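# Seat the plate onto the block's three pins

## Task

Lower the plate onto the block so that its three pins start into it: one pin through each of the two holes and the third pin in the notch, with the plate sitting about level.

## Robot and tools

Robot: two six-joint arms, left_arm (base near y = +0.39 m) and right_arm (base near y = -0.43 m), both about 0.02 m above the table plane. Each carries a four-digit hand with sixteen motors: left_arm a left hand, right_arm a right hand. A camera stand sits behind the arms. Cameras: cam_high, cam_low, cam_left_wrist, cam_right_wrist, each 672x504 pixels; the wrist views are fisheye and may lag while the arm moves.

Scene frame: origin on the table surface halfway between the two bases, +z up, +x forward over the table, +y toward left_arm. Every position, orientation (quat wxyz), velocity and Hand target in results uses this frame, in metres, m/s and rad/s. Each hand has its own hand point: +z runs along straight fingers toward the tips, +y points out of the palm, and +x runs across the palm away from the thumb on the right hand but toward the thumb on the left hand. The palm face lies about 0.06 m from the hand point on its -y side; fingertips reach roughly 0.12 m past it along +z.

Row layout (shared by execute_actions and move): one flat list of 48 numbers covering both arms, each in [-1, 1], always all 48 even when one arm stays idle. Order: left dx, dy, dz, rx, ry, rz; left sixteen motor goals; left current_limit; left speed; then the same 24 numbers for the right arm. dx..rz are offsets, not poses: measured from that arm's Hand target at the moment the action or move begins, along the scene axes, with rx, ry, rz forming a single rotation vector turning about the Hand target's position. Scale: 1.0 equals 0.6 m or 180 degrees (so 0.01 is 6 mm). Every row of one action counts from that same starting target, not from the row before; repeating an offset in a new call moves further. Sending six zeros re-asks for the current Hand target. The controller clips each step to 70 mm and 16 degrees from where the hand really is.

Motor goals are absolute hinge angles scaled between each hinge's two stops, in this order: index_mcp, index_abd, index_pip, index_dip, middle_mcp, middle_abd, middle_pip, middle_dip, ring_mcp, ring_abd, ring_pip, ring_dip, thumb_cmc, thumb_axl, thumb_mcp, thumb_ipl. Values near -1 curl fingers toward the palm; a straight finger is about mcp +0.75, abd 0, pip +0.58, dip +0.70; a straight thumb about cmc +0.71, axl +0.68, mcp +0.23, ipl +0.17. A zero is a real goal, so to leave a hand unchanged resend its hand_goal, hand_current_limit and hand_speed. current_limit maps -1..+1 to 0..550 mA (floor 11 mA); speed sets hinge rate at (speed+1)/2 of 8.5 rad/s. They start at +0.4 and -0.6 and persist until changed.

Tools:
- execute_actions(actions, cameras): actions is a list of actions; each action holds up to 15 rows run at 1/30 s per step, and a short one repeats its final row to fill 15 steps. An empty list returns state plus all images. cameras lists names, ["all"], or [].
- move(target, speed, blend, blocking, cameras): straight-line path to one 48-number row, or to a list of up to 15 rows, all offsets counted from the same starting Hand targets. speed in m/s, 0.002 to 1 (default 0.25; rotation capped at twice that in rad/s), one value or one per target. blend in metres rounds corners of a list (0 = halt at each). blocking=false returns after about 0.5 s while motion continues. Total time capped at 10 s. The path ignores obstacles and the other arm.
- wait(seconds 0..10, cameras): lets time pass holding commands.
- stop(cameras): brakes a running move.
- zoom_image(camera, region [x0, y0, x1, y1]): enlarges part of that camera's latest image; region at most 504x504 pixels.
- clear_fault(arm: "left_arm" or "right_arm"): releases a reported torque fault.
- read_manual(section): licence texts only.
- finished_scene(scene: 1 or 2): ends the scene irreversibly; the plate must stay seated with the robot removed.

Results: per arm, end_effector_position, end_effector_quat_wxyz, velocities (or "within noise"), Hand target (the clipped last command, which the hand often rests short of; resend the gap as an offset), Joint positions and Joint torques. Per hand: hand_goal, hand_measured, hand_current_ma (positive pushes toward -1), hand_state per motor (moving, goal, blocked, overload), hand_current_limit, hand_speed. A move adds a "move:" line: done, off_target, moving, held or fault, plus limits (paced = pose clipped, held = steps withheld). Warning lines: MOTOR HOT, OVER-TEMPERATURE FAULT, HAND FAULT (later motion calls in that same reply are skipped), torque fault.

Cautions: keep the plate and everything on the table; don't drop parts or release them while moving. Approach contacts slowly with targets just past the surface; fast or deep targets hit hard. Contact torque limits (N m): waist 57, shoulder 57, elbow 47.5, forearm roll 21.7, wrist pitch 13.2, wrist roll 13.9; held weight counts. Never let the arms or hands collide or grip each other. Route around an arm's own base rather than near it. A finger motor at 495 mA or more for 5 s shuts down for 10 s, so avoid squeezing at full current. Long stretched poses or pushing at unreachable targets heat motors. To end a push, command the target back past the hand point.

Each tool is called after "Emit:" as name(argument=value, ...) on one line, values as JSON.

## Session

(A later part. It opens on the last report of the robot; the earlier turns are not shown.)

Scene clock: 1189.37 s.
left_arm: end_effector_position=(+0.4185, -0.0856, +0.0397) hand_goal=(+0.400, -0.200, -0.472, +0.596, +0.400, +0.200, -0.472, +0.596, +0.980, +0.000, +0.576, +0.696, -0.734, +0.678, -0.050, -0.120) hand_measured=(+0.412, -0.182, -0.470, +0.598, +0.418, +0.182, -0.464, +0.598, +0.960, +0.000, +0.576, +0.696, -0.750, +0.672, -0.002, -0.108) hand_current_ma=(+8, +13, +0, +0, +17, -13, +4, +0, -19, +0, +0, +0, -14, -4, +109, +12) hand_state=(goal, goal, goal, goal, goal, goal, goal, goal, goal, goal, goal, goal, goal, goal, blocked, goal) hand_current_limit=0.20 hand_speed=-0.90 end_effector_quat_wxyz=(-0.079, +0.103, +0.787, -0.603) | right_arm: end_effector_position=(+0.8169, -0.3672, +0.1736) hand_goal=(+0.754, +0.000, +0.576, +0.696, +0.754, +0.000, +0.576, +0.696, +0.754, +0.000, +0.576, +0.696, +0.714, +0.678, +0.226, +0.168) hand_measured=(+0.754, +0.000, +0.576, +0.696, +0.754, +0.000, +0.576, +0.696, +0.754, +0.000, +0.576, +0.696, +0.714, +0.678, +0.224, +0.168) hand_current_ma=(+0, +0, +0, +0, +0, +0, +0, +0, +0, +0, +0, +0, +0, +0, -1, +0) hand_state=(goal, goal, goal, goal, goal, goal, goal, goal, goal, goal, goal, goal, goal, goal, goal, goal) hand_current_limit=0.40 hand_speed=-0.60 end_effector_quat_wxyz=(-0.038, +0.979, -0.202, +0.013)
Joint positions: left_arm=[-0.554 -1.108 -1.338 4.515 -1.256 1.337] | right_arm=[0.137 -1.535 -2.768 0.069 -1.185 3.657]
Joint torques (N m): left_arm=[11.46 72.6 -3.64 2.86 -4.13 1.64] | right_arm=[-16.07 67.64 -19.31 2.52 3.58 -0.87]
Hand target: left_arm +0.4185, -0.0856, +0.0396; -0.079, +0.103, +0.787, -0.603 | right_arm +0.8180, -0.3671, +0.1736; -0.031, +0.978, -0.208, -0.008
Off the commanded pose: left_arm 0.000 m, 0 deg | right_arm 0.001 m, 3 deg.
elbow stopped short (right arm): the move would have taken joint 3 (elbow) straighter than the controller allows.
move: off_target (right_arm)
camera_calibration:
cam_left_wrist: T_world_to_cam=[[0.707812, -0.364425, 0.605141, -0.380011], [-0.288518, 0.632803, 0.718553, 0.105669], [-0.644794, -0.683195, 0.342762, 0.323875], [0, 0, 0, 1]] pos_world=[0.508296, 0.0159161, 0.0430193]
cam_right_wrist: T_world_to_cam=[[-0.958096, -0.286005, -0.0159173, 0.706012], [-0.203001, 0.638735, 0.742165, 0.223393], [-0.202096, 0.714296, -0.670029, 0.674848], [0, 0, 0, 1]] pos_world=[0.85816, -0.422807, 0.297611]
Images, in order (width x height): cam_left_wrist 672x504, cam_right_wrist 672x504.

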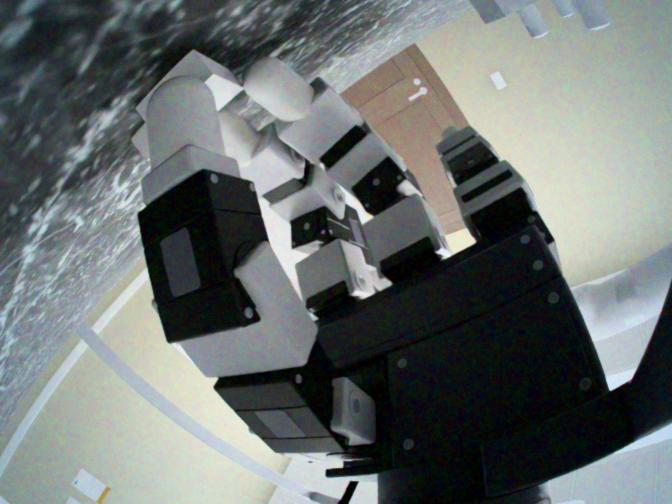

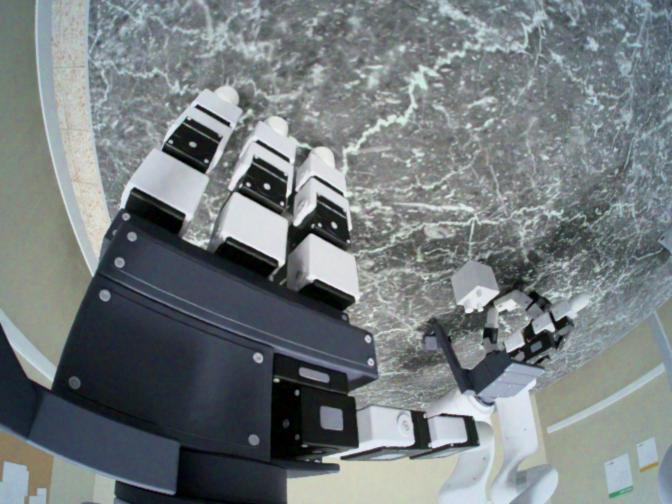

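Emit:
move(target=[[0,0,0,0,0,0, 0.52,-0.2,-0.473,0.596, 0.52,0.2,-0.473,0.596, 0.98,0,0.576,0.696, -0.734,0.678,0.204,-0.22, 0.4,-0.8, 0,0,0,0,0,0, 0.754,0,0.576,0.696,0.754,0,0.576,0.696,0.754,0,0.576,0.696,0.714,0.678,0.226,0.168,0.4,-0.6],[0,0,0.12,0,0,0, 0.578,-0.2,-0.473,0.596, 0.578,0.2,-0.473,0.596, 0.98,0,0.576,0.696, -0.614,0.678,0.262,-0.329, 0.4,-0.8, 0,0,0,0,0,0, 0.754,0,0.576,0.696,0.754,0,0.576,0.696,0.754,0,0.576,0.696,0.714,0.678,0.226,0.168,0.4,-0.6],[0.04,0.025,0.075,0,0,0.5, 0.578,-0.2,-0.473,0.596, 0.578,0.2,-0.473,0.596, 0.98,0,0.576,0.696, -0.614,0.678,0.262,-0.329, 0.4,-0.8, 0,0,0,0,0,0, 0.754,0,0.576,0.696,0.754,0,0.576,0.696,0.754,0,0.576,0.696,0.714,0.678,0.226,0.168,0.4,-0.6]], speed=[0.1,0.15,0.25], cameras=["cam_left_wrist","cam_right_wrist"])

Emit:
zoom_image(camera="cam_left_wrist", region=[0, 0, 240, 160])

Emit:
zoom_image(camera="cam_right_wrist", region=[440, 220, 560, 330])

Scene clock: 1201.83 s.
left_arm: end_effector_position=(+0.4425, -0.0706, +0.0846) hand_goal=(+0.578, -0.200, -0.472, +0.596, +0.578, +0.200, -0.472, +0.596, +0.980, +0.000, +0.576, +0.696, -0.614, +0.678, +0.262, -0.328) hand_measured=(+0.558, -0.182, -0.476, +0.596, +0.564, +0.182, -0.470, +0.598, +0.960, +0.000, +0.576, +0.696, -0.616, +0.676, +0.260, -0.326) hand_current_ma=(-19, +13, -1, +0, -10, -13, +1, +0, -19, +0, +0, +0, -1, -1, -1, +1) hand_state=(goal, goal, goal, goal, goal, goal, goal, goal, goal, goal, goal, goal, goal, goal, goal, goal) hand_current_limit=0.40 hand_speed=-0.80 end_effector_quat_wxyz=(+0.371, -0.483, +0.629, -0.483) | right_arm: end_effector_position=(+0.8169, -0.3672, +0.1736) hand_goal=(+0.754, +0.000, +0.576, +0.696, +0.754, +0.000, +0.576, +0.696, +0.754, +0.000, +0.576, +0.696, +0.714, +0.678, +0.226, +0.168) hand_measured=(+0.754, +0.000, +0.576, +0.696, +0.754, +0.000, +0.576, +0.696, +0.754, +0.000, +0.576, +0.696, +0.714, +0.678, +0.224, +0.168) hand_current_ma=(+0, +0, +0, +0, +0, +0, +0, +0, +0, +0, +0, +0, +0, +0, -1, +0) hand_state=(goal, goal, goal, goal, goal, goal, goal, goal, goal, goal, goal, goal, goal, goal, goal, goal) hand_current_limit=0.40 hand_speed=-0.60 end_effector_quat_wxyz=(-0.038, +0.979, -0.202, +0.013)
Joint positions: left_arm=[-0.963 -0.873 -0.955 2.452 -1.244 1.625] | right_arm=[0.137 -1.535 -2.768 0.069 -1.185 3.657]
Joint torques (N m): left_arm=[-8.09 31.65 -15.12 -5.32 1.07 1.58] | right_arm=[-16.31 68.08 -19.12 2.83 3.22 -0.93]
Hand target: left_arm +0.4425, -0.0706, +0.0846; +0.371, -0.483, +0.629, -0.483 | right_arm +0.8180, -0.3671, +0.1736; -0.031, +0.978, -0.208, -0.008
Off the commanded pose: left_arm 0.000 m, 0 deg | right_arm 0.001 m, 3 deg.
elbow stopped short (right arm): the move would have taken joint 3 (elbow) straighter than the controller allows.
move: off_target (right_arm)
camera_calibration:
cam_left_wrist: T_world_to_cam=[[0.364469, 0.707833, 0.605091, -0.191089], [-0.632776, -0.288469, 0.718596, 0.15799], [0.683196, -0.644793, 0.342762, -0.250682], [0, 0, 0, 1]] pos_world=[0.340884, 0.0191961, 0.0880194]
cam_right_wrist: T_world_to_cam=[[-0.958096, -0.286005, -0.0159173, 0.706012], [-0.203001, 0.638735, 0.742165, 0.223393], [-0.202096, 0.714296, -0.670029, 0.674848], [0, 0, 0, 1]] pos_world=[0.85816, -0.422807, 0.297611]
Images, in order (width x height): cam_left_wrist 672x504, cam_right_wrist 672x504.

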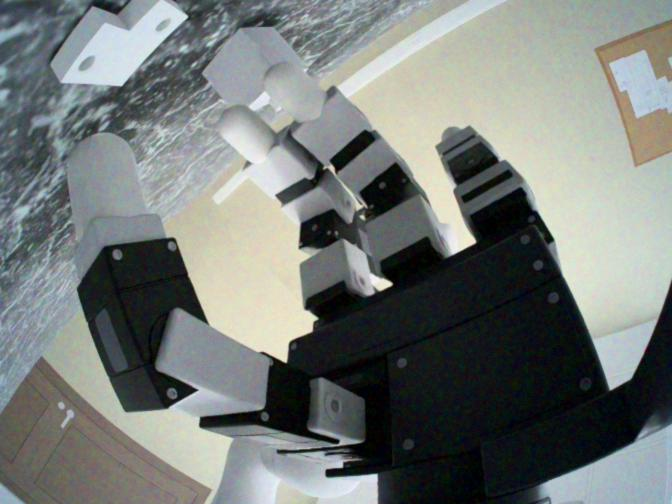

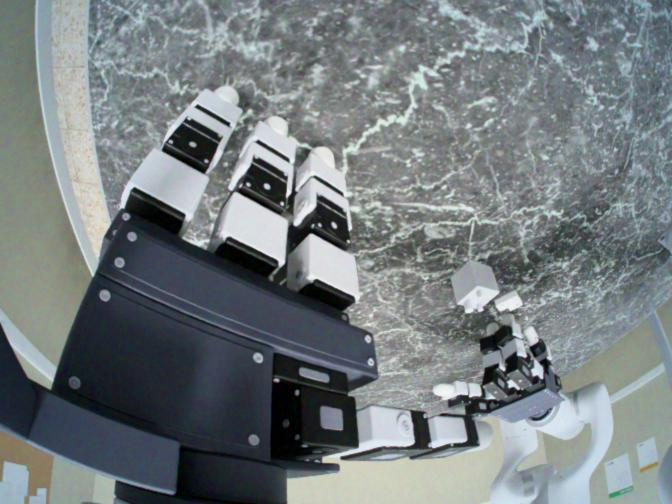

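Scaled by 2.100 from the camera's 672x504 image, which has a finer 960x720 frame.

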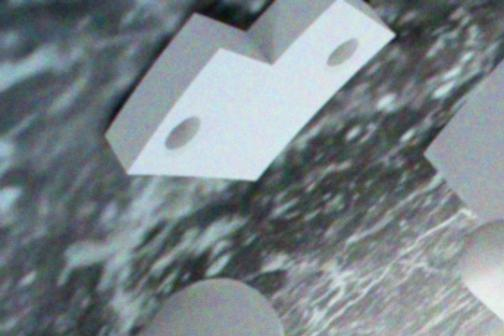

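Scaled by 4.200 from the camera's 672x504 image, which has a finer 960x720 frame.

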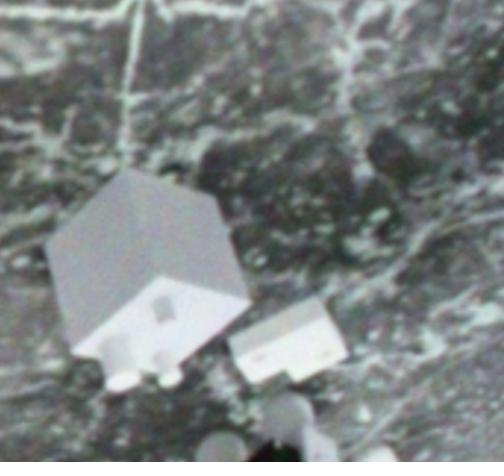

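Emit:
move(target=[[-0.0067,-0.022,0,0,0,-0.0861, 0.578,-0.2,-0.473,0.596, 0.578,0.2,-0.473,0.596, 0.98,0,0.576,0.696, -0.614,0.678,0.262,-0.329, 0.4,-0.8, 0,0,0,0,0,0, 0.754,0,0.576,0.696,0.754,0,0.576,0.696,0.754,0,0.576,0.696,0.714,0.678,0.226,0.168,0.4,-0.6],[-0.0067,-0.022,-0.07,0,0,-0.0861, 0.578,-0.2,-0.473,0.596, 0.578,0.2,-0.473,0.596, 0.98,0,0.576,0.696, -0.614,0.678,0.262,-0.329, 0.4,-0.8, 0,0,0,0,0,0, 0.754,0,0.576,0.696,0.754,0,0.576,0.696,0.754,0,0.576,0.696,0.714,0.678,0.226,0.168,0.4,-0.6]], speed=0.12, cameras=["cam_left_wrist","cam_low"])

Emit:
zoom_image(camera="cam_left_wrist", region=[40, 0, 320, 180])

Emit:
zoom_image(camera="cam_low", region=[270, 220, 360, 290])

Scene clock: 1223.47 s.
left_arm: end_effector_position=(+0.4384, -0.0838, +0.0427) hand_goal=(+0.578, -0.200, -0.472, +0.596, +0.578, +0.200, -0.472, +0.596, +0.980, +0.000, +0.576, +0.696, -0.614, +0.678, +0.262, -0.328) hand_measured=(+0.560, -0.182, -0.476, +0.596, +0.566, +0.182, -0.470, +0.598, +0.960, +0.000, +0.576, +0.696, -0.616, +0.676, +0.260, -0.326) hand_current_ma=(-18, +13, -1, +0, -9, -13, +1, +0, -19, +0, +0, +0, +0, -1, -1, +1) hand_state=(goal, goal, goal, goal, goal, goal, goal, goal, goal, goal, goal, goal, goal, goal, goal, goal) hand_current_limit=0.40 hand_speed=-0.80 end_effector_quat_wxyz=(+0.302, -0.394, +0.689, -0.528) | right_arm: end_effector_position=(+0.8169, -0.3672, +0.1736) hand_goal=(+0.754, +0.000, +0.576, +0.696, +0.754, +0.000, +0.576, +0.696, +0.754, +0.000, +0.576, +0.696, +0.714, +0.678, +0.226, +0.168) hand_measured=(+0.754, +0.000, +0.576, +0.696, +0.754, +0.000, +0.576, +0.696, +0.754, +0.000, +0.576, +0.696, +0.714, +0.678, +0.224, +0.168) hand_current_ma=(+0, +0, +0, +0, +0, +0, +0, +0, +0, +0, +0, +0, +0, +0, -1, +0) hand_state=(goal, goal, goal, goal, goal, goal, goal, goal, goal, goal, goal, goal, goal, goal, goal, goal) hand_current_limit=0.40 hand_speed=-0.60 end_effector_quat_wxyz=(-0.038, +0.979, -0.202, +0.013)
Joint positions: left_arm=[-0.887 -0.965 -0.968 2.815 -1.306 1.572] | right_arm=[0.137 -1.535 -2.768 0.069 -1.185 3.657]
Joint torques (N m): left_arm=[12.23 32.06 -14.01 5.7 -4.4 -1.51] | right_arm=[-13.6 68.2 -18.12 3.32 3.69 -0.7]
Hand target: left_arm +0.4384, -0.0838, +0.0426; +0.302, -0.394, +0.689, -0.528 | right_arm +0.8180, -0.3671, +0.1736; -0.031, +0.978, -0.208, -0.008
Off the commanded pose: left_arm 0.000 m, 0 deg | right_arm 0.001 m, 3 deg.
elbow stopped short (right arm): the move would have taken joint 3 (elbow) straighter than the controller allows.
move: off_target (right_arm)
camera_calibration:
cam_left_wrist: T_world_to_cam=[[0.540306, 0.584719, 0.605122, -0.24225], [-0.686872, -0.108941, 0.718567, 0.220566], [0.486083, -0.803887, 0.342766, -0.168979], [0, 0, 0, 1]] pos_world=[0.364527, 0.0298369, 0.0460194]
Images, in order (width x height): cam_low 672x504, cam_left_wrist 672x504.

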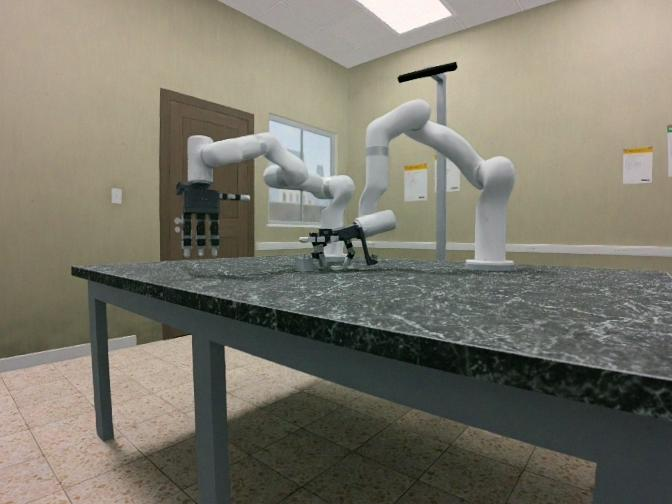

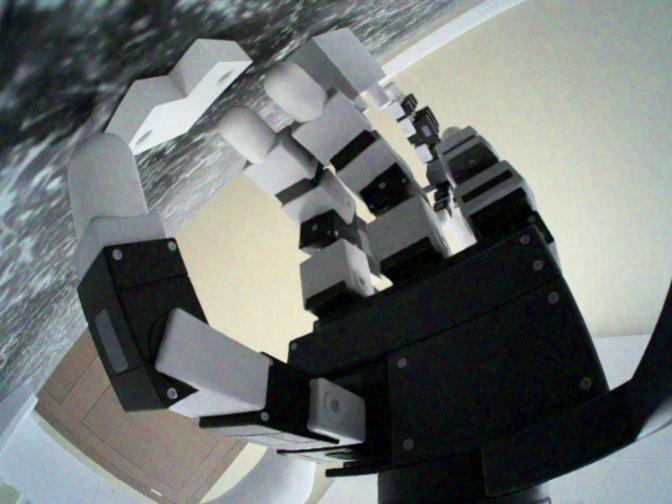

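Scaled by 1.800 from the camera's 672x504 image, which has a finer 960x720 frame.

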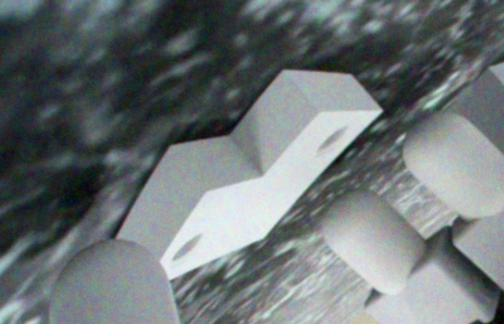

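Scaled by 5.600 from the camera's 672x504 image, which has a finer 960x720 frame.

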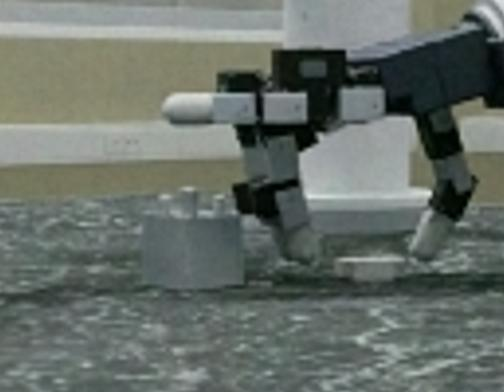

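Emit:
move(target=[[-0.0052,-0.0085,0,0,0,-0.011, 0.53,-0.2,-0.473,0.596, 0.53,0.2,-0.473,0.596, 0.98,0,0.576,0.696, -0.614,0.678,0.174,-0.282, 0.4,-0.9, 0,0,0,0,0,0, 0.754,0,0.576,0.696,0.754,0,0.576,0.696,0.754,0,0.576,0.696,0.714,0.678,0.226,0.168,0.4,-0.6],[-0.0052,-0.0085,-0.0127,0,0,-0.011, 0.47,-0.2,-0.473,0.596, 0.47,0.2,-0.473,0.596, 0.98,0,0.576,0.696, -0.614,0.678,0.174,-0.282, 0.4,-0.9, 0,0,0,0,0,0, 0.754,0,0.576,0.696,0.754,0,0.576,0.696,0.754,0,0.576,0.696,0.714,0.678,0.226,0.168,0.4,-0.6],[-0.0052,-0.0085,-0.0127,0,0,-0.011, 0.45,-0.2,-0.473,0.596, 0.45,0.2,-0.473,0.596, 0.98,0,0.576,0.696, -0.614,0.678,0.066,-0.196, 0.4,-0.9, 0,0,0,0,0,0, 0.754,0,0.576,0.696,0.754,0,0.576,0.696,0.754,0,0.576,0.696,0.714,0.678,0.226,0.168,0.4,-0.6],[-0.0052,-0.0085,-0.0127,0,0,-0.011, 0.40,-0.2,-0.473,0.596, 0.40,0.2,-0.473,0.596, 0.98,0,0.576,0.696, -0.614,0.678,-0.04,-0.196, 0.35,-0.95, 0,0,0,0,0,0, 0.754,0,0.576,0.696,0.754,0,0.576,0.696,0.754,0,0.576,0.696,0.714,0.678,0.226,0.168,0.4,-0.6]], speed=0.06, cameras=["cam_left_wrist","cam_low"])

Emit:
zoom_image(camera="cam_left_wrist", region=[80, 20, 320, 180])

Emit:
zoom_image(camera="cam_low", region=[290, 220, 360, 290])

Scene clock: 1245.73 s.
left_arm: end_effector_position=(+0.4353, -0.0890, +0.0351) hand_goal=(+0.400, -0.200, -0.472, +0.596, +0.400, +0.200, -0.472, +0.596, +0.980, +0.000, +0.576, +0.696, -0.614, +0.678, -0.040, -0.196) hand_measured=(+0.394, -0.182, -0.476, +0.596, +0.400, +0.182, -0.470, +0.598, +0.960, +0.000, +0.576, +0.696, -0.624, +0.676, +0.144, -0.236) hand_current_ma=(-3, +13, -1, +0, +0, -13, +1, +0, -19, +0, +0, +0, -6, -1, +371, -85) hand_state=(goal, goal, goal, goal, goal, goal, goal, goal, goal, goal, goal, goal, goal, goal, blocked, blocked) hand_current_limit=0.35 hand_speed=-0.95 end_effector_quat_wxyz=(+0.293, -0.382, +0.695, -0.533) | right_arm: end_effector_position=(+0.8169, -0.3672, +0.1736) hand_goal=(+0.754, +0.000, +0.576, +0.696, +0.754, +0.000, +0.576, +0.696, +0.754, +0.000, +0.576, +0.696, +0.714, +0.678, +0.226, +0.168) hand_measured=(+0.754, +0.000, +0.576, +0.696, +0.754, +0.000, +0.576, +0.696, +0.754, +0.000, +0.576, +0.696, +0.714, +0.678, +0.224, +0.168) hand_current_ma=(+0, +0, +0, +0, +0, +0, +0, +0, +0, +0, +0, +0, +0, +0, -1, +0) hand_state=(goal, goal, goal, goal, goal, goal, goal, goal, goal, goal, goal, goal, goal, goal, goal, goal) hand_current_limit=0.40 hand_speed=-0.60 end_effector_quat_wxyz=(-0.038, +0.979, -0.202, +0.013)
Joint positions: left_arm=[-0.885 -0.985 -0.979 2.852 -1.314 1.569] | right_arm=[0.137 -1.535 -2.768 0.069 -1.185 3.657]
Joint torques (N m): left_arm=[11.49 29.6 -9.36 4.63 0.71 0.38] | right_arm=[-13.34 71.3 -18.57 3.02 3.67 -0.68]
Hand target: left_arm +0.4353, -0.0889, +0.0350; +0.293, -0.382, +0.696, -0.533 | right_arm +0.8180, -0.3671, +0.1736; -0.031, +0.978, -0.208, -0.008
Off the commanded pose: left_arm 0.000 m, 0 deg | right_arm 0.001 m, 3 deg.
elbow stopped short (right arm): the move would have taken joint 3 (elbow) straighter than the controller allows.
move: off_target (right_arm)
camera_calibration:
cam_left_wrist: T_world_to_cam=[[0.560063, 0.565828, 0.605118, -0.243325], [-0.690325, -0.0850774, 0.71848, 0.227011], [0.458018, -0.820122, 0.342956, -0.158278], [0, 0, 0, 1]] pos_world=[0.365483, 0.027186, 0.0384202]
Images, in order (width x height): cam_low 672x504, cam_left_wrist 672x504.

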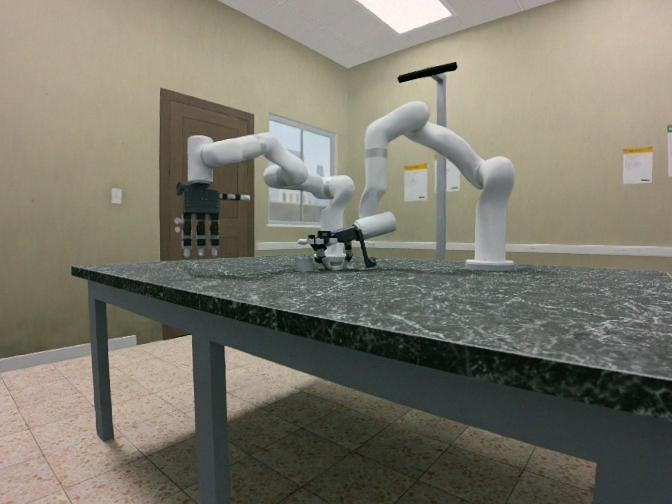

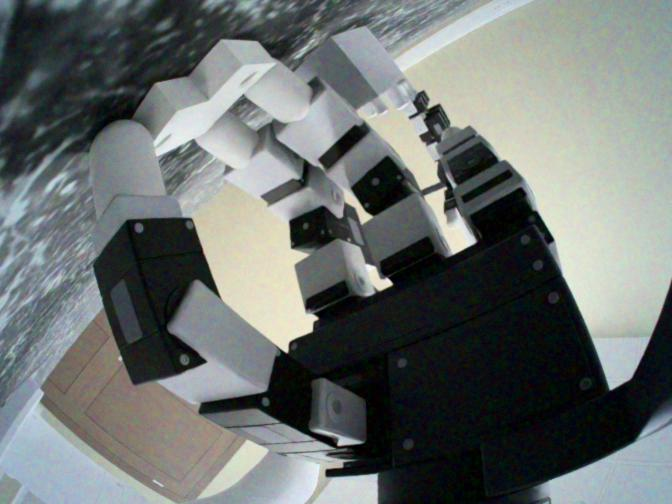

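Scaled by 2.100 from the camera's 672x504 image, which has a finer 960x720 frame.

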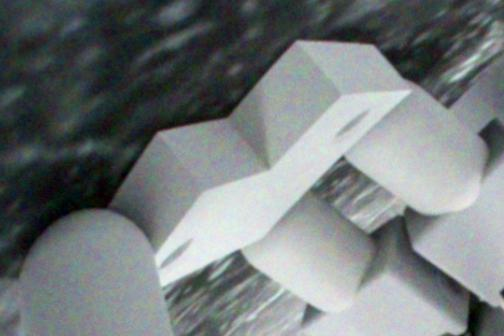

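Scaled by 7.200 from the camera's 672x504 image, which has a finer 960x720 frame.

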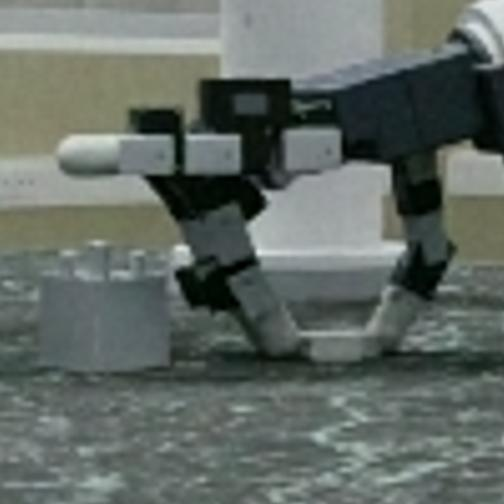

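Emit:
move(target=[[0,0,0,0,0,0, 0.41,-0.2,-0.473,0.596, 0.41,0.2,-0.473,0.596, 0.98,0,0.576,0.696, -0.614,0.678,0.174,-0.24, 0.35,-0.95, 0,0,0,0,0,0, 0.754,0,0.576,0.696,0.754,0,0.576,0.696,0.754,0,0.576,0.696,0.714,0.678,0.226,0.168,0.4,-0.6],[0,0,0.0015,0,0,0, 0.40,-0.2,-0.473,0.596, 0.40,0.2,-0.473,0.596, 0.98,0,0.576,0.696, -0.614,0.678,0.174,-0.24, 0.35,-0.95, 0,0,0,0,0,0, 0.754,0,0.576,0.696,0.754,0,0.576,0.696,0.754,0,0.576,0.696,0.714,0.678,0.226,0.168,0.4,-0.6],[0,0,0.0015,0,0,0, 0.39,-0.2,-0.473,0.596, 0.39,0.2,-0.473,0.596, 0.98,0,0.576,0.696, -0.614,0.678,0.06,-0.22, 0.35,-0.95, 0,0,0,0,0,0, 0.754,0,0.576,0.696,0.754,0,0.576,0.696,0.754,0,0.576,0.696,0.714,0.678,0.226,0.168,0.4,-0.6]], speed=0.03)

Emit:
move(target=[0,0,0.01,0,0,0, 0.39,-0.2,-0.473,0.596, 0.39,0.2,-0.473,0.596, 0.98,0,0.576,0.696, -0.614,0.678,0.06,-0.22, 0.35,-0.95, 0,0,0,0,0,0, 0.754,0,0.576,0.696,0.754,0,0.576,0.696,0.754,0,0.576,0.696,0.714,0.678,0.226,0.168,0.4,-0.6], speed=0.03, cameras=["cam_left_wrist","cam_low"])

Emit:
zoom_image(camera="cam_left_wrist", region=[80, 20, 320, 180])

Emit:
zoom_image(camera="cam_low", region=[290, 220, 360, 290])

Scene clock: 1276.83 s.
left_arm: end_effector_position=(+0.4353, -0.0889, +0.0359) hand_goal=(+0.390, -0.200, -0.472, +0.596, +0.390, +0.200, -0.472, +0.596, +0.980, +0.000, +0.576, +0.696, -0.614, +0.678, +0.060, -0.220) hand_measured=(+0.384, -0.182, -0.476, +0.596, +0.390, +0.182, -0.470, +0.598, +0.960, +0.000, +0.576, +0.696, -0.624, +0.676, +0.148, -0.232) hand_current_ma=(-3, +13, -1, +0, +0, -13, +1, +0, -19, +0, +0, +0, -6, -1, +81, -13) hand_state=(goal, goal, goal, goal, goal, goal, goal, goal, goal, goal, goal, goal, goal, goal, moving, moving) hand_current_limit=0.35 hand_speed=-0.95 end_effector_quat_wxyz=(+0.293, -0.382, +0.696, -0.533) | right_arm: end_effector_position=(+0.8169, -0.3672, +0.1736) hand_goal=(+0.754, +0.000, +0.576, +0.696, +0.754, +0.000, +0.576, +0.696, +0.754, +0.000, +0.576, +0.696, +0.714, +0.678, +0.226, +0.168) hand_measured=(+0.754, +0.000, +0.576, +0.696, +0.754, +0.000, +0.576, +0.696, +0.754, +0.000, +0.576, +0.696, +0.714, +0.678, +0.224, +0.168) hand_current_ma=(+0, +0, +0, +0, +0, +0, +0, +0, +0, +0, +0, +0, +0, +0, -1, +0) hand_state=(goal, goal, goal, goal, goal, goal, goal, goal, goal, goal, goal, goal, goal, goal, goal, goal) hand_current_limit=0.40 hand_speed=-0.60 end_effector_quat_wxyz=(-0.038, +0.979, -0.202, +0.013)
Joint positions: left_arm=[-0.885 -0.982 -0.978 2.852 -1.313 1.57] | right_arm=[0.137 -1.535 -2.768 0.069 -1.185 3.657]
Joint torques (N m): left_arm=[10.5 61.81 -1.96 -1.84 0.44 0.8] | right_arm=[-15.2 71.53 -18.9 2.53 3.5 -0.96]
Hand target: left_arm +0.4353, -0.0889, +0.0359; +0.293, -0.382, +0.696, -0.533 | right_arm +0.8180, -0.3671, +0.1736; -0.031, +0.978, -0.208, -0.008
Off the commanded pose: left_arm 0.000 m, 0 deg | right_arm 0.001 m, 3 deg.
elbow stopped short (right arm): the move would have taken joint 3 (elbow) straighter than the controller allows.
move: off_target (right_arm)

Scene clock: 1277.57 s.
left_arm: end_effector_position=(+0.4353, -0.0889, +0.0419) hand_goal=(+0.390, -0.200, -0.472, +0.596, +0.390, +0.200, -0.472, +0.596, +0.980, +0.000, +0.576, +0.696, -0.614, +0.678, +0.060, -0.220) hand_measured=(+0.396, -0.180, -0.468, +0.598, +0.398, +0.178, -0.468, +0.598, +0.960, +0.000, +0.576, +0.696, -0.624, +0.676, +0.108, -0.212) hand_current_ma=(+4, +14, +2, +1, +4, -17, +1, +0, -19, +0, +0, +0, -5, -1, +113, +8) hand_state=(goal, goal, goal, goal, goal, blocked, goal, goal, goal, goal, goal, goal, goal, goal, blocked, goal) hand_current_limit=0.35 hand_speed=-0.95 end_effector_quat_wxyz=(+0.293, -0.382, +0.696, -0.533) | right_arm: end_effector_position=(+0.8169, -0.3672, +0.1736) hand_goal=(+0.754, +0.000, +0.576, +0.696, +0.754, +0.000, +0.576, +0.696, +0.754, +0.000, +0.576, +0.696, +0.714, +0.678, +0.226, +0.168) hand_measured=(+0.754, +0.000, +0.576, +0.696, +0.754, +0.000, +0.576, +0.696, +0.754, +0.000, +0.576, +0.696, +0.714, +0.678, +0.224, +0.168) hand_current_ma=(+0, +0, +0, +0, +0, +0, +0, +0, +0, +0, +0, +0, +0, +0, -1, +0) hand_state=(goal, goal, goal, goal, goal, goal, goal, goal, goal, goal, goal, goal, goal, goal, goal, goal) hand_current_limit=0.40 hand_speed=-0.60 end_effector_quat_wxyz=(-0.038, +0.979, -0.202, +0.013)
Joint positions: left_arm=[-0.885 -0.968 -0.971 2.851 -1.305 1.572] | right_arm=[0.137 -1.535 -2.768 0.069 -1.185 3.657]
Joint torques (N m): left_arm=[8.99 67.68 -2.17 -2.54 1.01 1.61] | right_arm=[-14.9 70.45 -19.12 3.25 3.62 -0.59]
Hand target: left_arm +0.4353, -0.0889, +0.0419; +0.293, -0.382, +0.696, -0.533 | right_arm +0.8180, -0.3671, +0.1736; -0.031, +0.978, -0.208, -0.008
Off the commanded pose: left_arm 0.000 m, 0 deg | right_arm 0.001 m, 3 deg.
elbow stopped short (right arm): the move would have taken joint 3 (elbow) straighter than the controller allows.
move: off_target (right_arm)
camera_calibration:
cam_left_wrist: T_world_to_cam=[[0.560189, 0.565689, 0.605132, -0.247482], [-0.690227, -0.0851524, 0.718565, 0.222027], [0.458013, -0.820211, 0.342752, -0.160468], [0, 0, 0, 1]] pos_world=[0.365382, 0.0272867, 0.0452193]
Images, in order (width x height): cam_low 672x504, cam_left_wrist 672x504.

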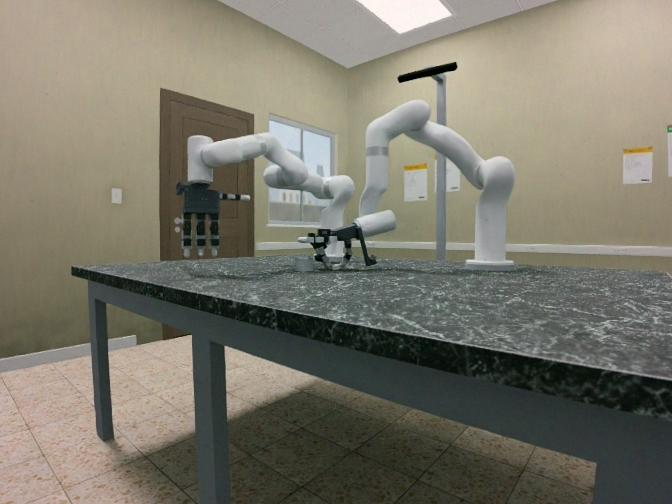

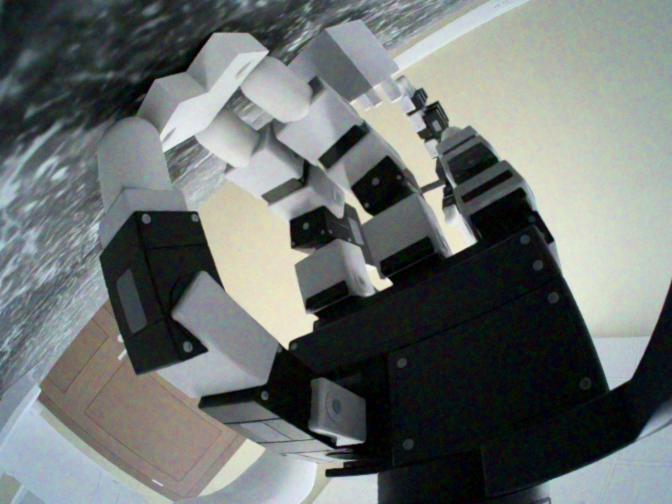

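Scaled by 2.100 from the camera's 672x504 image, which has a finer 960x720 frame.

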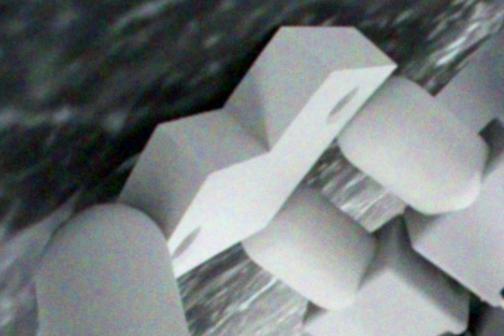

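Scaled by 7.200 from the camera's 672x504 image, which has a finer 960x720 frame.

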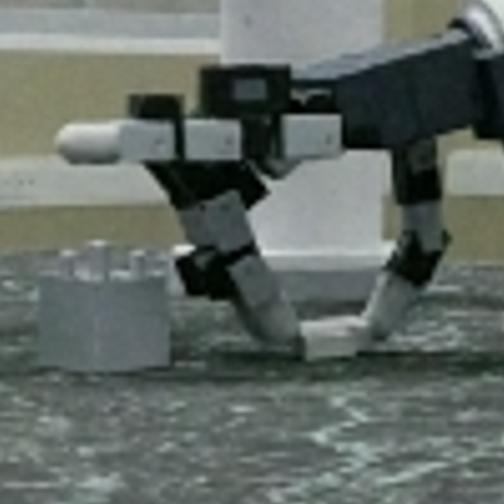

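Emit:
move(target=[[0,0,-0.006,0,0,0, 0.41,-0.2,-0.473,0.596, 0.41,0.2,-0.473,0.596, 0.98,0,0.576,0.696, -0.614,0.678,0.174,-0.24, 0.35,-0.95, 0,0,0,0,0,0, 0.754,0,0.576,0.696,0.754,0,0.576,0.696,0.754,0,0.576,0.696,0.714,0.678,0.226,0.168,0.4,-0.6],[0,0,-0.0118,0,0,0, 0.41,-0.2,-0.473,0.596, 0.41,0.2,-0.473,0.596, 0.98,0,0.576,0.696, -0.614,0.678,0.174,-0.26, 0.35,-0.95, 0,0,0,0,0,0, 0.754,0,0.576,0.696,0.754,0,0.576,0.696,0.754,0,0.576,0.696,0.714,0.678,0.226,0.168,0.4,-0.6],[0,0,-0.0118,0,0,0, 0.39,-0.2,-0.473,0.596, 0.39,0.2,-0.473,0.596, 0.98,0,0.576,0.696, -0.614,0.678,0.1,-0.27, 0.35,-0.95, 0,0,0,0,0,0, 0.754,0,0.576,0.696,0.754,0,0.576,0.696,0.754,0,0.576,0.696,0.714,0.678,0.226,0.168,0.4,-0.6],[0,0,-0.0118,0,0,0, 0.37,-0.2,-0.49,0.58, 0.37,0.2,-0.49,0.58, 0.98,0,0.576,0.696, -0.614,0.678,0.04,-0.30, 0.35,-0.95, 0,0,0,0,0,0, 0.754,0,0.576,0.696,0.754,0,0.576,0.696,0.754,0,0.576,0.696,0.714,0.678,0.226,0.168,0.4,-0.6]], speed=0.03, cameras=["cam_left_wrist","cam_low"])

Emit:
zoom_image(camera="cam_low", region=[290, 220, 360, 290])

Emit:
zoom_image(camera="cam_left_wrist", region=[80, 20, 320, 180])

Scene clock: 1314.00 s.
left_arm: end_effector_position=(+0.4353, -0.0889, +0.0348) hand_goal=(+0.370, -0.200, -0.490, +0.580, +0.370, +0.200, -0.490, +0.580, +0.980, +0.000, +0.576, +0.696, -0.614, +0.678, +0.040, -0.300) hand_measured=(+0.368, -0.182, -0.486, +0.584, +0.376, +0.182, -0.482, +0.584, +0.960, +0.000, +0.576, +0.696, -0.618, +0.676, +0.184, -0.282) hand_current_ma=(+0, +12, +1, +1, +3, -12, +4, +2, -19, +0, +0, +0, -1, -1, +371, +23) hand_state=(goal, goal, goal, goal, goal, goal, goal, goal, goal, goal, goal, goal, goal, goal, blocked, goal) hand_current_limit=0.35 hand_speed=-0.95 end_effector_quat_wxyz=(+0.293, -0.382, +0.696, -0.533) | right_arm: end_effector_position=(+0.8169, -0.3672, +0.1736) hand_goal=(+0.754, +0.000, +0.576, +0.696, +0.754, +0.000, +0.576, +0.696, +0.754, +0.000, +0.576, +0.696, +0.714, +0.678, +0.226, +0.168) hand_measured=(+0.754, +0.000, +0.576, +0.696, +0.754, +0.000, +0.576, +0.696, +0.754, +0.000, +0.576, +0.696, +0.714, +0.678, +0.224, +0.168) hand_current_ma=(+0, +0, +0, +0, +0, +0, +0, +0, +0, +0, +0, +0, +0, +0, -1, +0) hand_state=(goal, goal, goal, goal, goal, goal, goal, goal, goal, goal, goal, goal, goal, goal, goal, goal) hand_current_limit=0.40 hand_speed=-0.60 end_effector_quat_wxyz=(-0.038, +0.979, -0.202, +0.013)
Joint positions: left_arm=[-0.885 -0.985 -0.979 2.852 -1.314 1.569] | right_arm=[0.137 -1.535 -2.768 0.069 -1.185 3.657]
Joint torques (N m): left_arm=[2.78 39.26 -9 5.45 0.98 0.46] | right_arm=[-14.08 71.81 -18.57 2.64 3.56 -1]
Hand target: left_arm +0.4353, -0.0889, +0.0348; +0.293, -0.382, +0.696, -0.533 | right_arm +0.8180, -0.3671, +0.1736; -0.031, +0.978, -0.208, -0.008
Off the commanded pose: left_arm 0.000 m, 0 deg | right_arm 0.001 m, 3 deg.
elbow stopped short (right arm): the move would have taken joint 3 (elbow) straighter than the controller allows.
move: off_target (right_arm)
camera_calibration:
cam_left_wrist: T_world_to_cam=[[0.560231, 0.565691, 0.605091, -0.24326], [-0.690129, -0.0852354, 0.718649, 0.227021], [0.458109, -0.8202, 0.342648, -0.158099], [0, 0, 0, 1]] pos_world=[0.365382, 0.027287, 0.0382189]
Images, in order (width x height): cam_low 672x504, cam_left_wrist 672x504.

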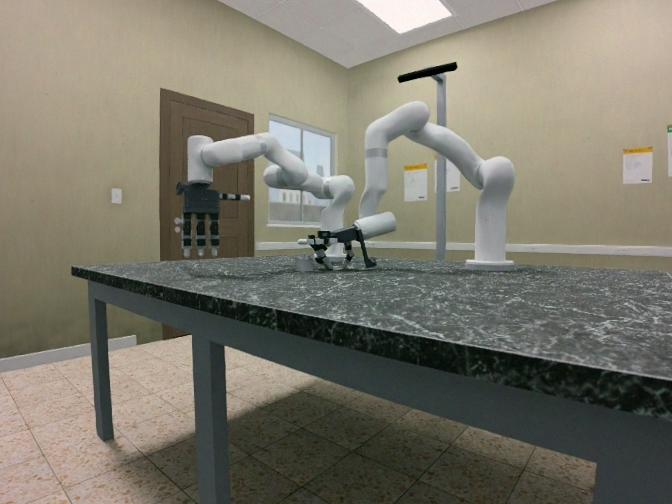

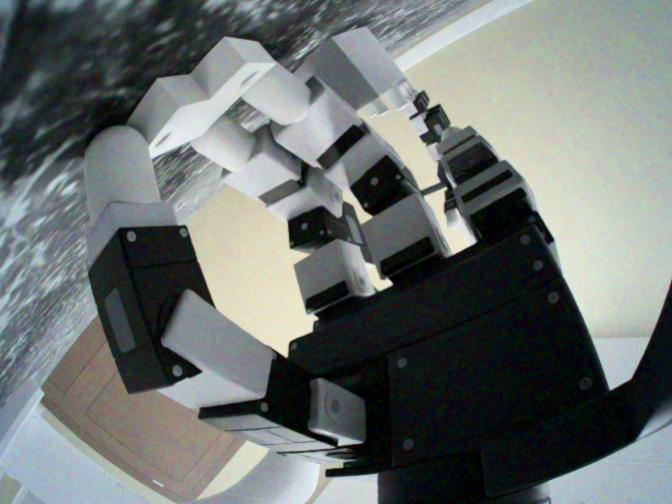

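Scaled by 7.200 from the camera's 672x504 image, which has a finer 960x720 frame.

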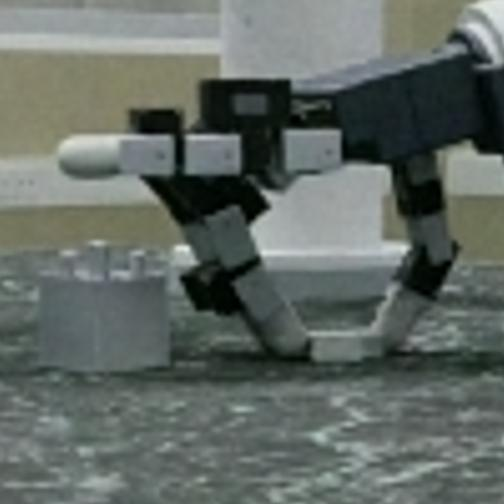

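Scaled by 2.100 from the camera's 672x504 image, which has a finer 960x720 frame.

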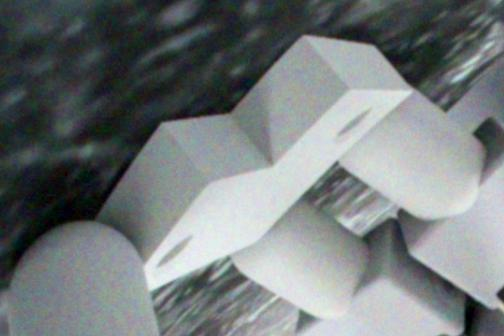

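Emit:
move(target=[[0,0,0,0,0,0, 0.43,-0.2,-0.473,0.59, 0.43,0.2,-0.473,0.59, 0.98,0,0.576,0.696, -0.614,0.678,0.15,-0.26, 0.35,-0.95, 0,0,0,0,0,0, 0.754,0,0.576,0.696,0.754,0,0.576,0.696,0.754,0,0.576,0.696,0.714,0.678,0.226,0.168,0.4,-0.6],[0,0,-0.0015,0,0,0, 0.43,-0.2,-0.473,0.59, 0.43,0.2,-0.473,0.59, 0.98,0,0.576,0.696, -0.614,0.678,0.09,-0.235, 0.35,-0.95, 0,0,0,0,0,0, 0.754,0,0.576,0.696,0.754,0,0.576,0.696,0.754,0,0.576,0.696,0.714,0.678,0.226,0.168,0.4,-0.6],[0,0,-0.0015,0,0,0, 0.40,-0.2,-0.485,0.585, 0.40,0.2,-0.485,0.585, 0.98,0,0.576,0.696, -0.614,0.678,0.0,-0.26, 0.35,-0.95, 0,0,0,0,0,0, 0.754,0,0.576,0.696,0.754,0,0.576,0.696,0.754,0,0.576,0.696,0.714,0.678,0.226,0.168,0.4,-0.6]], speed=0.03, cameras=["cam_left_wrist","cam_low"])

Emit:
zoom_image(camera="cam_low", region=[310, 240, 360, 290])

Emit:
zoom_image(camera="cam_left_wrist", region=[80, 20, 320, 180])

Scene clock: 1325.47 s.
left_arm: end_effector_position=(+0.4353, -0.0889, +0.0340) hand_goal=(+0.400, -0.200, -0.484, +0.586, +0.400, +0.200, -0.484, +0.586, +0.980, +0.000, +0.576, +0.696, -0.614, +0.678, +0.000, -0.260) hand_measured=(+0.398, -0.182, -0.484, +0.586, +0.404, +0.182, -0.480, +0.586, +0.960, +0.000, +0.576, +0.696, -0.618, +0.676, +0.188, -0.286) hand_current_ma=(-1, +12, +0, +0, +2, -12, +1, +0, -19, +0, +0, +0, -1, -1, +371, -45) hand_state=(goal, goal, goal, goal, goal, goal, goal, goal, goal, goal, goal, goal, goal, goal, blocked, blocked) hand_current_limit=0.35 hand_speed=-0.95 end_effector_quat_wxyz=(+0.293, -0.382, +0.696, -0.533) | right_arm: end_effector_position=(+0.8169, -0.3672, +0.1736) hand_goal=(+0.754, +0.000, +0.576, +0.696, +0.754, +0.000, +0.576, +0.696, +0.754, +0.000, +0.576, +0.696, +0.714, +0.678, +0.226, +0.168) hand_measured=(+0.754, +0.000, +0.576, +0.696, +0.754, +0.000, +0.576, +0.696, +0.754, +0.000, +0.576, +0.696, +0.714, +0.678, +0.224, +0.168) hand_current_ma=(+0, +0, +0, +0, +0, +0, +0, +0, +0, +0, +0, +0, +0, +0, -1, +0) hand_state=(goal, goal, goal, goal, goal, goal, goal, goal, goal, goal, goal, goal, goal, goal, goal, goal) hand_current_limit=0.40 hand_speed=-0.60 end_effector_quat_wxyz=(-0.038, +0.979, -0.202, +0.013)
Joint positions: left_arm=[-0.885 -0.987 -0.98 2.852 -1.315 1.569] | right_arm=[0.137 -1.535 -2.768 0.069 -1.185 3.657]
Joint torques (N m): left_arm=[-3.07 19.78 -11.71 5.24 0.93 -0.67] | right_arm=[-13.64 71.74 -19.02 3.08 3.45 -0.73]
Hand target: left_arm +0.4353, -0.0889, +0.0339; +0.293, -0.382, +0.696, -0.533 | right_arm +0.8180, -0.3671, +0.1736; -0.031, +0.978, -0.208, -0.008
Off the commanded pose: left_arm 0.000 m, 0 deg | right_arm 0.001 m, 3 deg.
elbow stopped short (right arm): the move would have taken joint 3 (elbow) straighter than the controller allows.
move: off_target (right_arm)
camera_calibration:
cam_left_wrist: T_world_to_cam=[[0.56016, 0.565739, 0.605112, -0.242692], [-0.690261, -0.0850939, 0.71854, 0.227715], [0.457997, -0.820182, 0.342841, -0.157759], [0, 0, 0, 1]] pos_world=[0.365382, 0.0272863, 0.0373197]
Images, in order (width x height): cam_low 672x504, cam_left_wrist 672x504.

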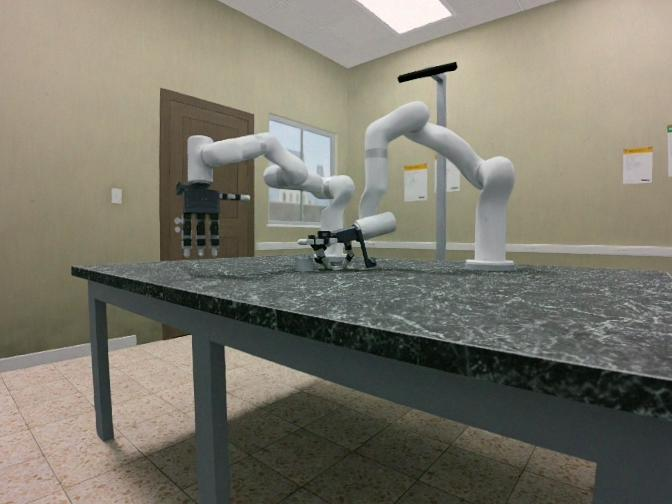

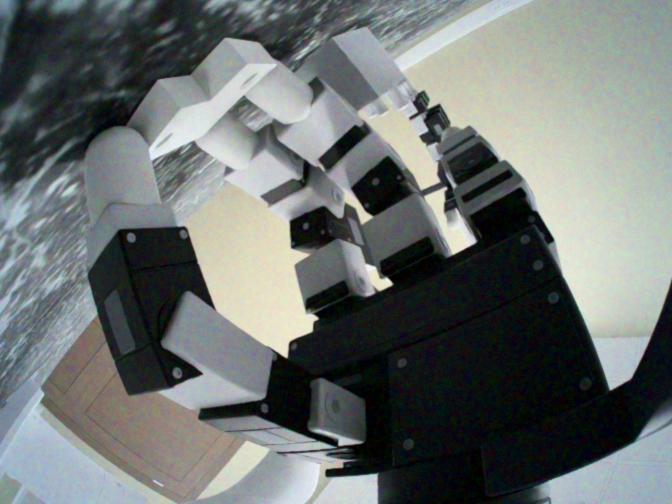

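Scaled by 10.080 from the camera's 672x504 image, which has a finer 960x720 frame.

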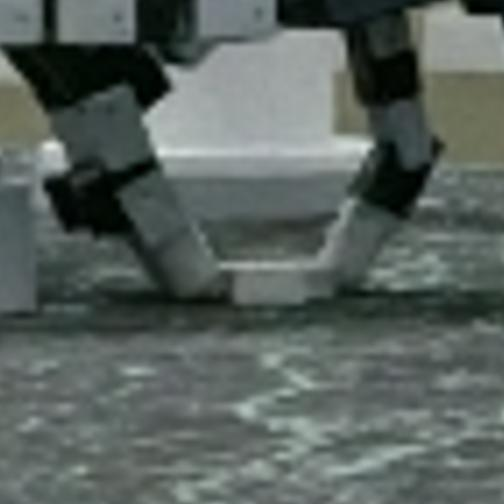

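Scaled by 2.100 from the camera's 672x504 image, which has a finer 960x720 frame.

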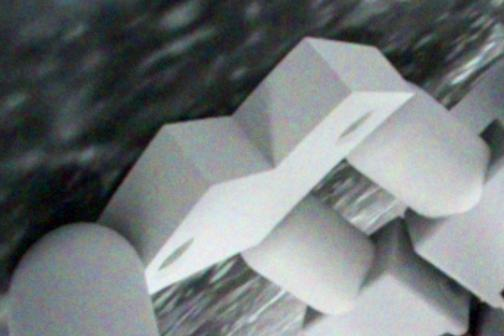

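Emit:
move(target=[[0,0,0,0,0,0, 0.43,-0.2,-0.473,0.59, 0.43,0.2,-0.473,0.59, 0.98,0,0.576,0.696, -0.614,0.678,0.18,-0.33, 0.35,-0.95, 0,0,0,0,0,0, 0.754,0,0.576,0.696,0.754,0,0.576,0.696,0.754,0,0.576,0.696,0.714,0.678,0.226,0.168,0.4,-0.6],[0,0,0,0,0,0, 0.42,-0.2,-0.473,0.59, 0.42,0.2,-0.473,0.59, 0.98,0,0.576,0.696, -0.614,0.678,0.10,-0.33, 0.35,-0.95, 0,0,0,0,0,0, 0.754,0,0.576,0.696,0.754,0,0.576,0.696,0.754,0,0.576,0.696,0.714,0.678,0.226,0.168,0.4,-0.6],[0,0,0,0,0,0, 0.40,-0.2,-0.485,0.585, 0.40,0.2,-0.485,0.585, 0.98,0,0.576,0.696, -0.614,0.678,0.04,-0.33, 0.35,-0.95, 0,0,0,0,0,0, 0.754,0,0.576,0.696,0.754,0,0.576,0.696,0.754,0,0.576,0.696,0.714,0.678,0.226,0.168,0.4,-0.6]], speed=0.03, cameras=["cam_left_wrist","cam_low"])

Emit:
zoom_image(camera="cam_low", region=[310, 240, 360, 290])

Emit:
zoom_image(camera="cam_left_wrist", region=[80, 20, 320, 180])

Scene clock: 1337.97 s.
left_arm: end_effector_position=(+0.4353, -0.0889, +0.0339) hand_goal=(+0.400, -0.200, -0.484, +0.586, +0.400, +0.200, -0.484, +0.586, +0.980, +0.000, +0.576, +0.696, -0.614, +0.678, +0.040, -0.330) hand_measured=(+0.404, -0.184, -0.486, +0.586, +0.418, +0.184, -0.484, +0.584, +0.960, +0.000, +0.576, +0.696, -0.588, +0.688, +0.106, -0.318) hand_current_ma=(+1, +9, +0, +0, +18, -11, +0, -1, -19, +0, +0, +0, +27, +8, +184, +12) hand_state=(goal, goal, goal, goal, goal, goal, goal, goal, goal, goal, goal, goal, blocked, goal, blocked, goal) hand_current_limit=0.35 hand_speed=-0.95 end_effector_quat_wxyz=(+0.293, -0.382, +0.696, -0.533) | right_arm: end_effector_position=(+0.8169, -0.3672, +0.1736) hand_goal=(+0.754, +0.000, +0.576, +0.696, +0.754, +0.000, +0.576, +0.696, +0.754, +0.000, +0.576, +0.696, +0.714, +0.678, +0.226, +0.168) hand_measured=(+0.754, +0.000, +0.576, +0.696, +0.754, +0.000, +0.576, +0.696, +0.754, +0.000, +0.576, +0.696, +0.714, +0.678, +0.224, +0.168) hand_current_ma=(+0, +0, +0, +0, +0, +0, +0, +0, +0, +0, +0, +0, +0, +0, -1, +0) hand_state=(goal, goal, goal, goal, goal, goal, goal, goal, goal, goal, goal, goal, goal, goal, goal, goal) hand_current_limit=0.40 hand_speed=-0.60 end_effector_quat_wxyz=(-0.038, +0.979, -0.202, +0.013)
Joint positions: left_arm=[-0.885 -0.987 -0.98 2.852 -1.315 1.569] | right_arm=[0.137 -1.535 -2.768 0.069 -1.185 3.657]
Joint torques (N m): left_arm=[-5.75 38.65 -11.73 4.42 -1.22 -0.39] | right_arm=[-13.58 73.07 -18.78 2.67 3.48 -0.81]
Hand target: left_arm +0.4353, -0.0889, +0.0339; +0.293, -0.382, +0.696, -0.533 | right_arm +0.8180, -0.3671, +0.1736; -0.031, +0.978, -0.208, -0.008
Off the commanded pose: left_arm 0.000 m, 0 deg | right_arm 0.001 m, 3 deg.
elbow stopped short (right arm): the move would have taken joint 3 (elbow) straighter than the controller allows.
move: off_target (right_arm)
camera_calibration:
cam_left_wrist: T_world_to_cam=[[0.560231, 0.565691, 0.605091, -0.242716], [-0.690129, -0.0852354, 0.718649, 0.227667], [0.458109, -0.8202, 0.342648, -0.157791], [0, 0, 0, 1]] pos_world=[0.365382, 0.027287, 0.0373189]
Images, in order (width x height): cam_low 672x504, cam_left_wrist 672x504.

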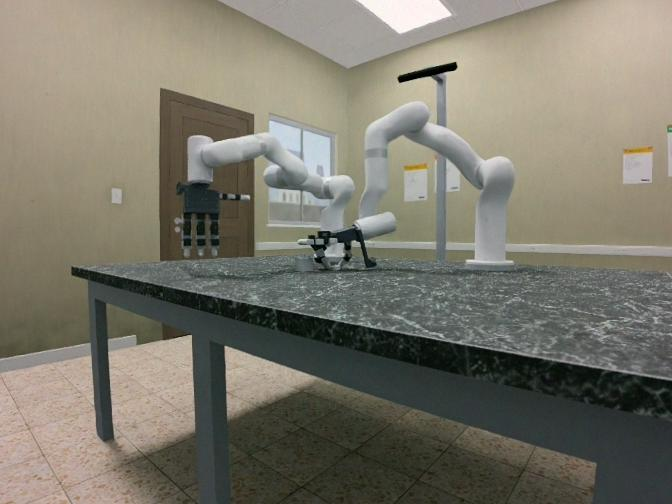

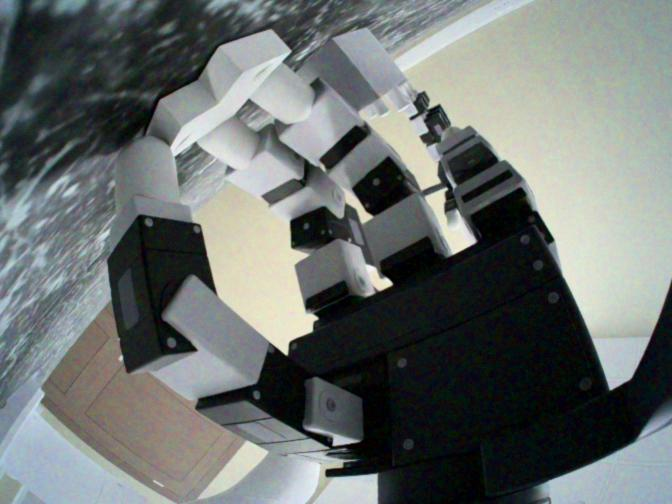

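Scaled by 10.080 from the camera's 672x504 image, which has a finer 960x720 frame.

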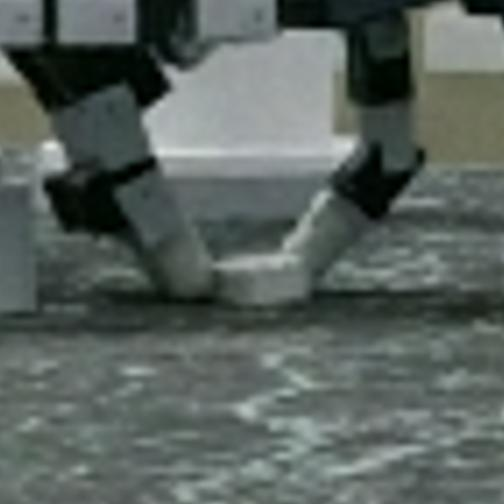

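Scaled by 2.100 from the camera's 672x504 image, which has a finer 960x720 frame.

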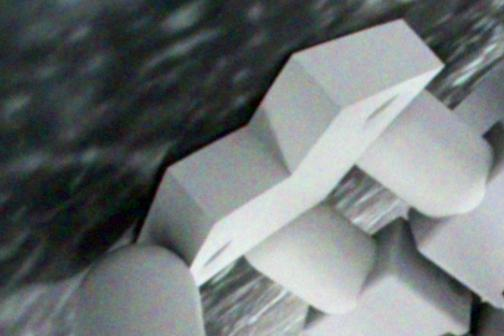

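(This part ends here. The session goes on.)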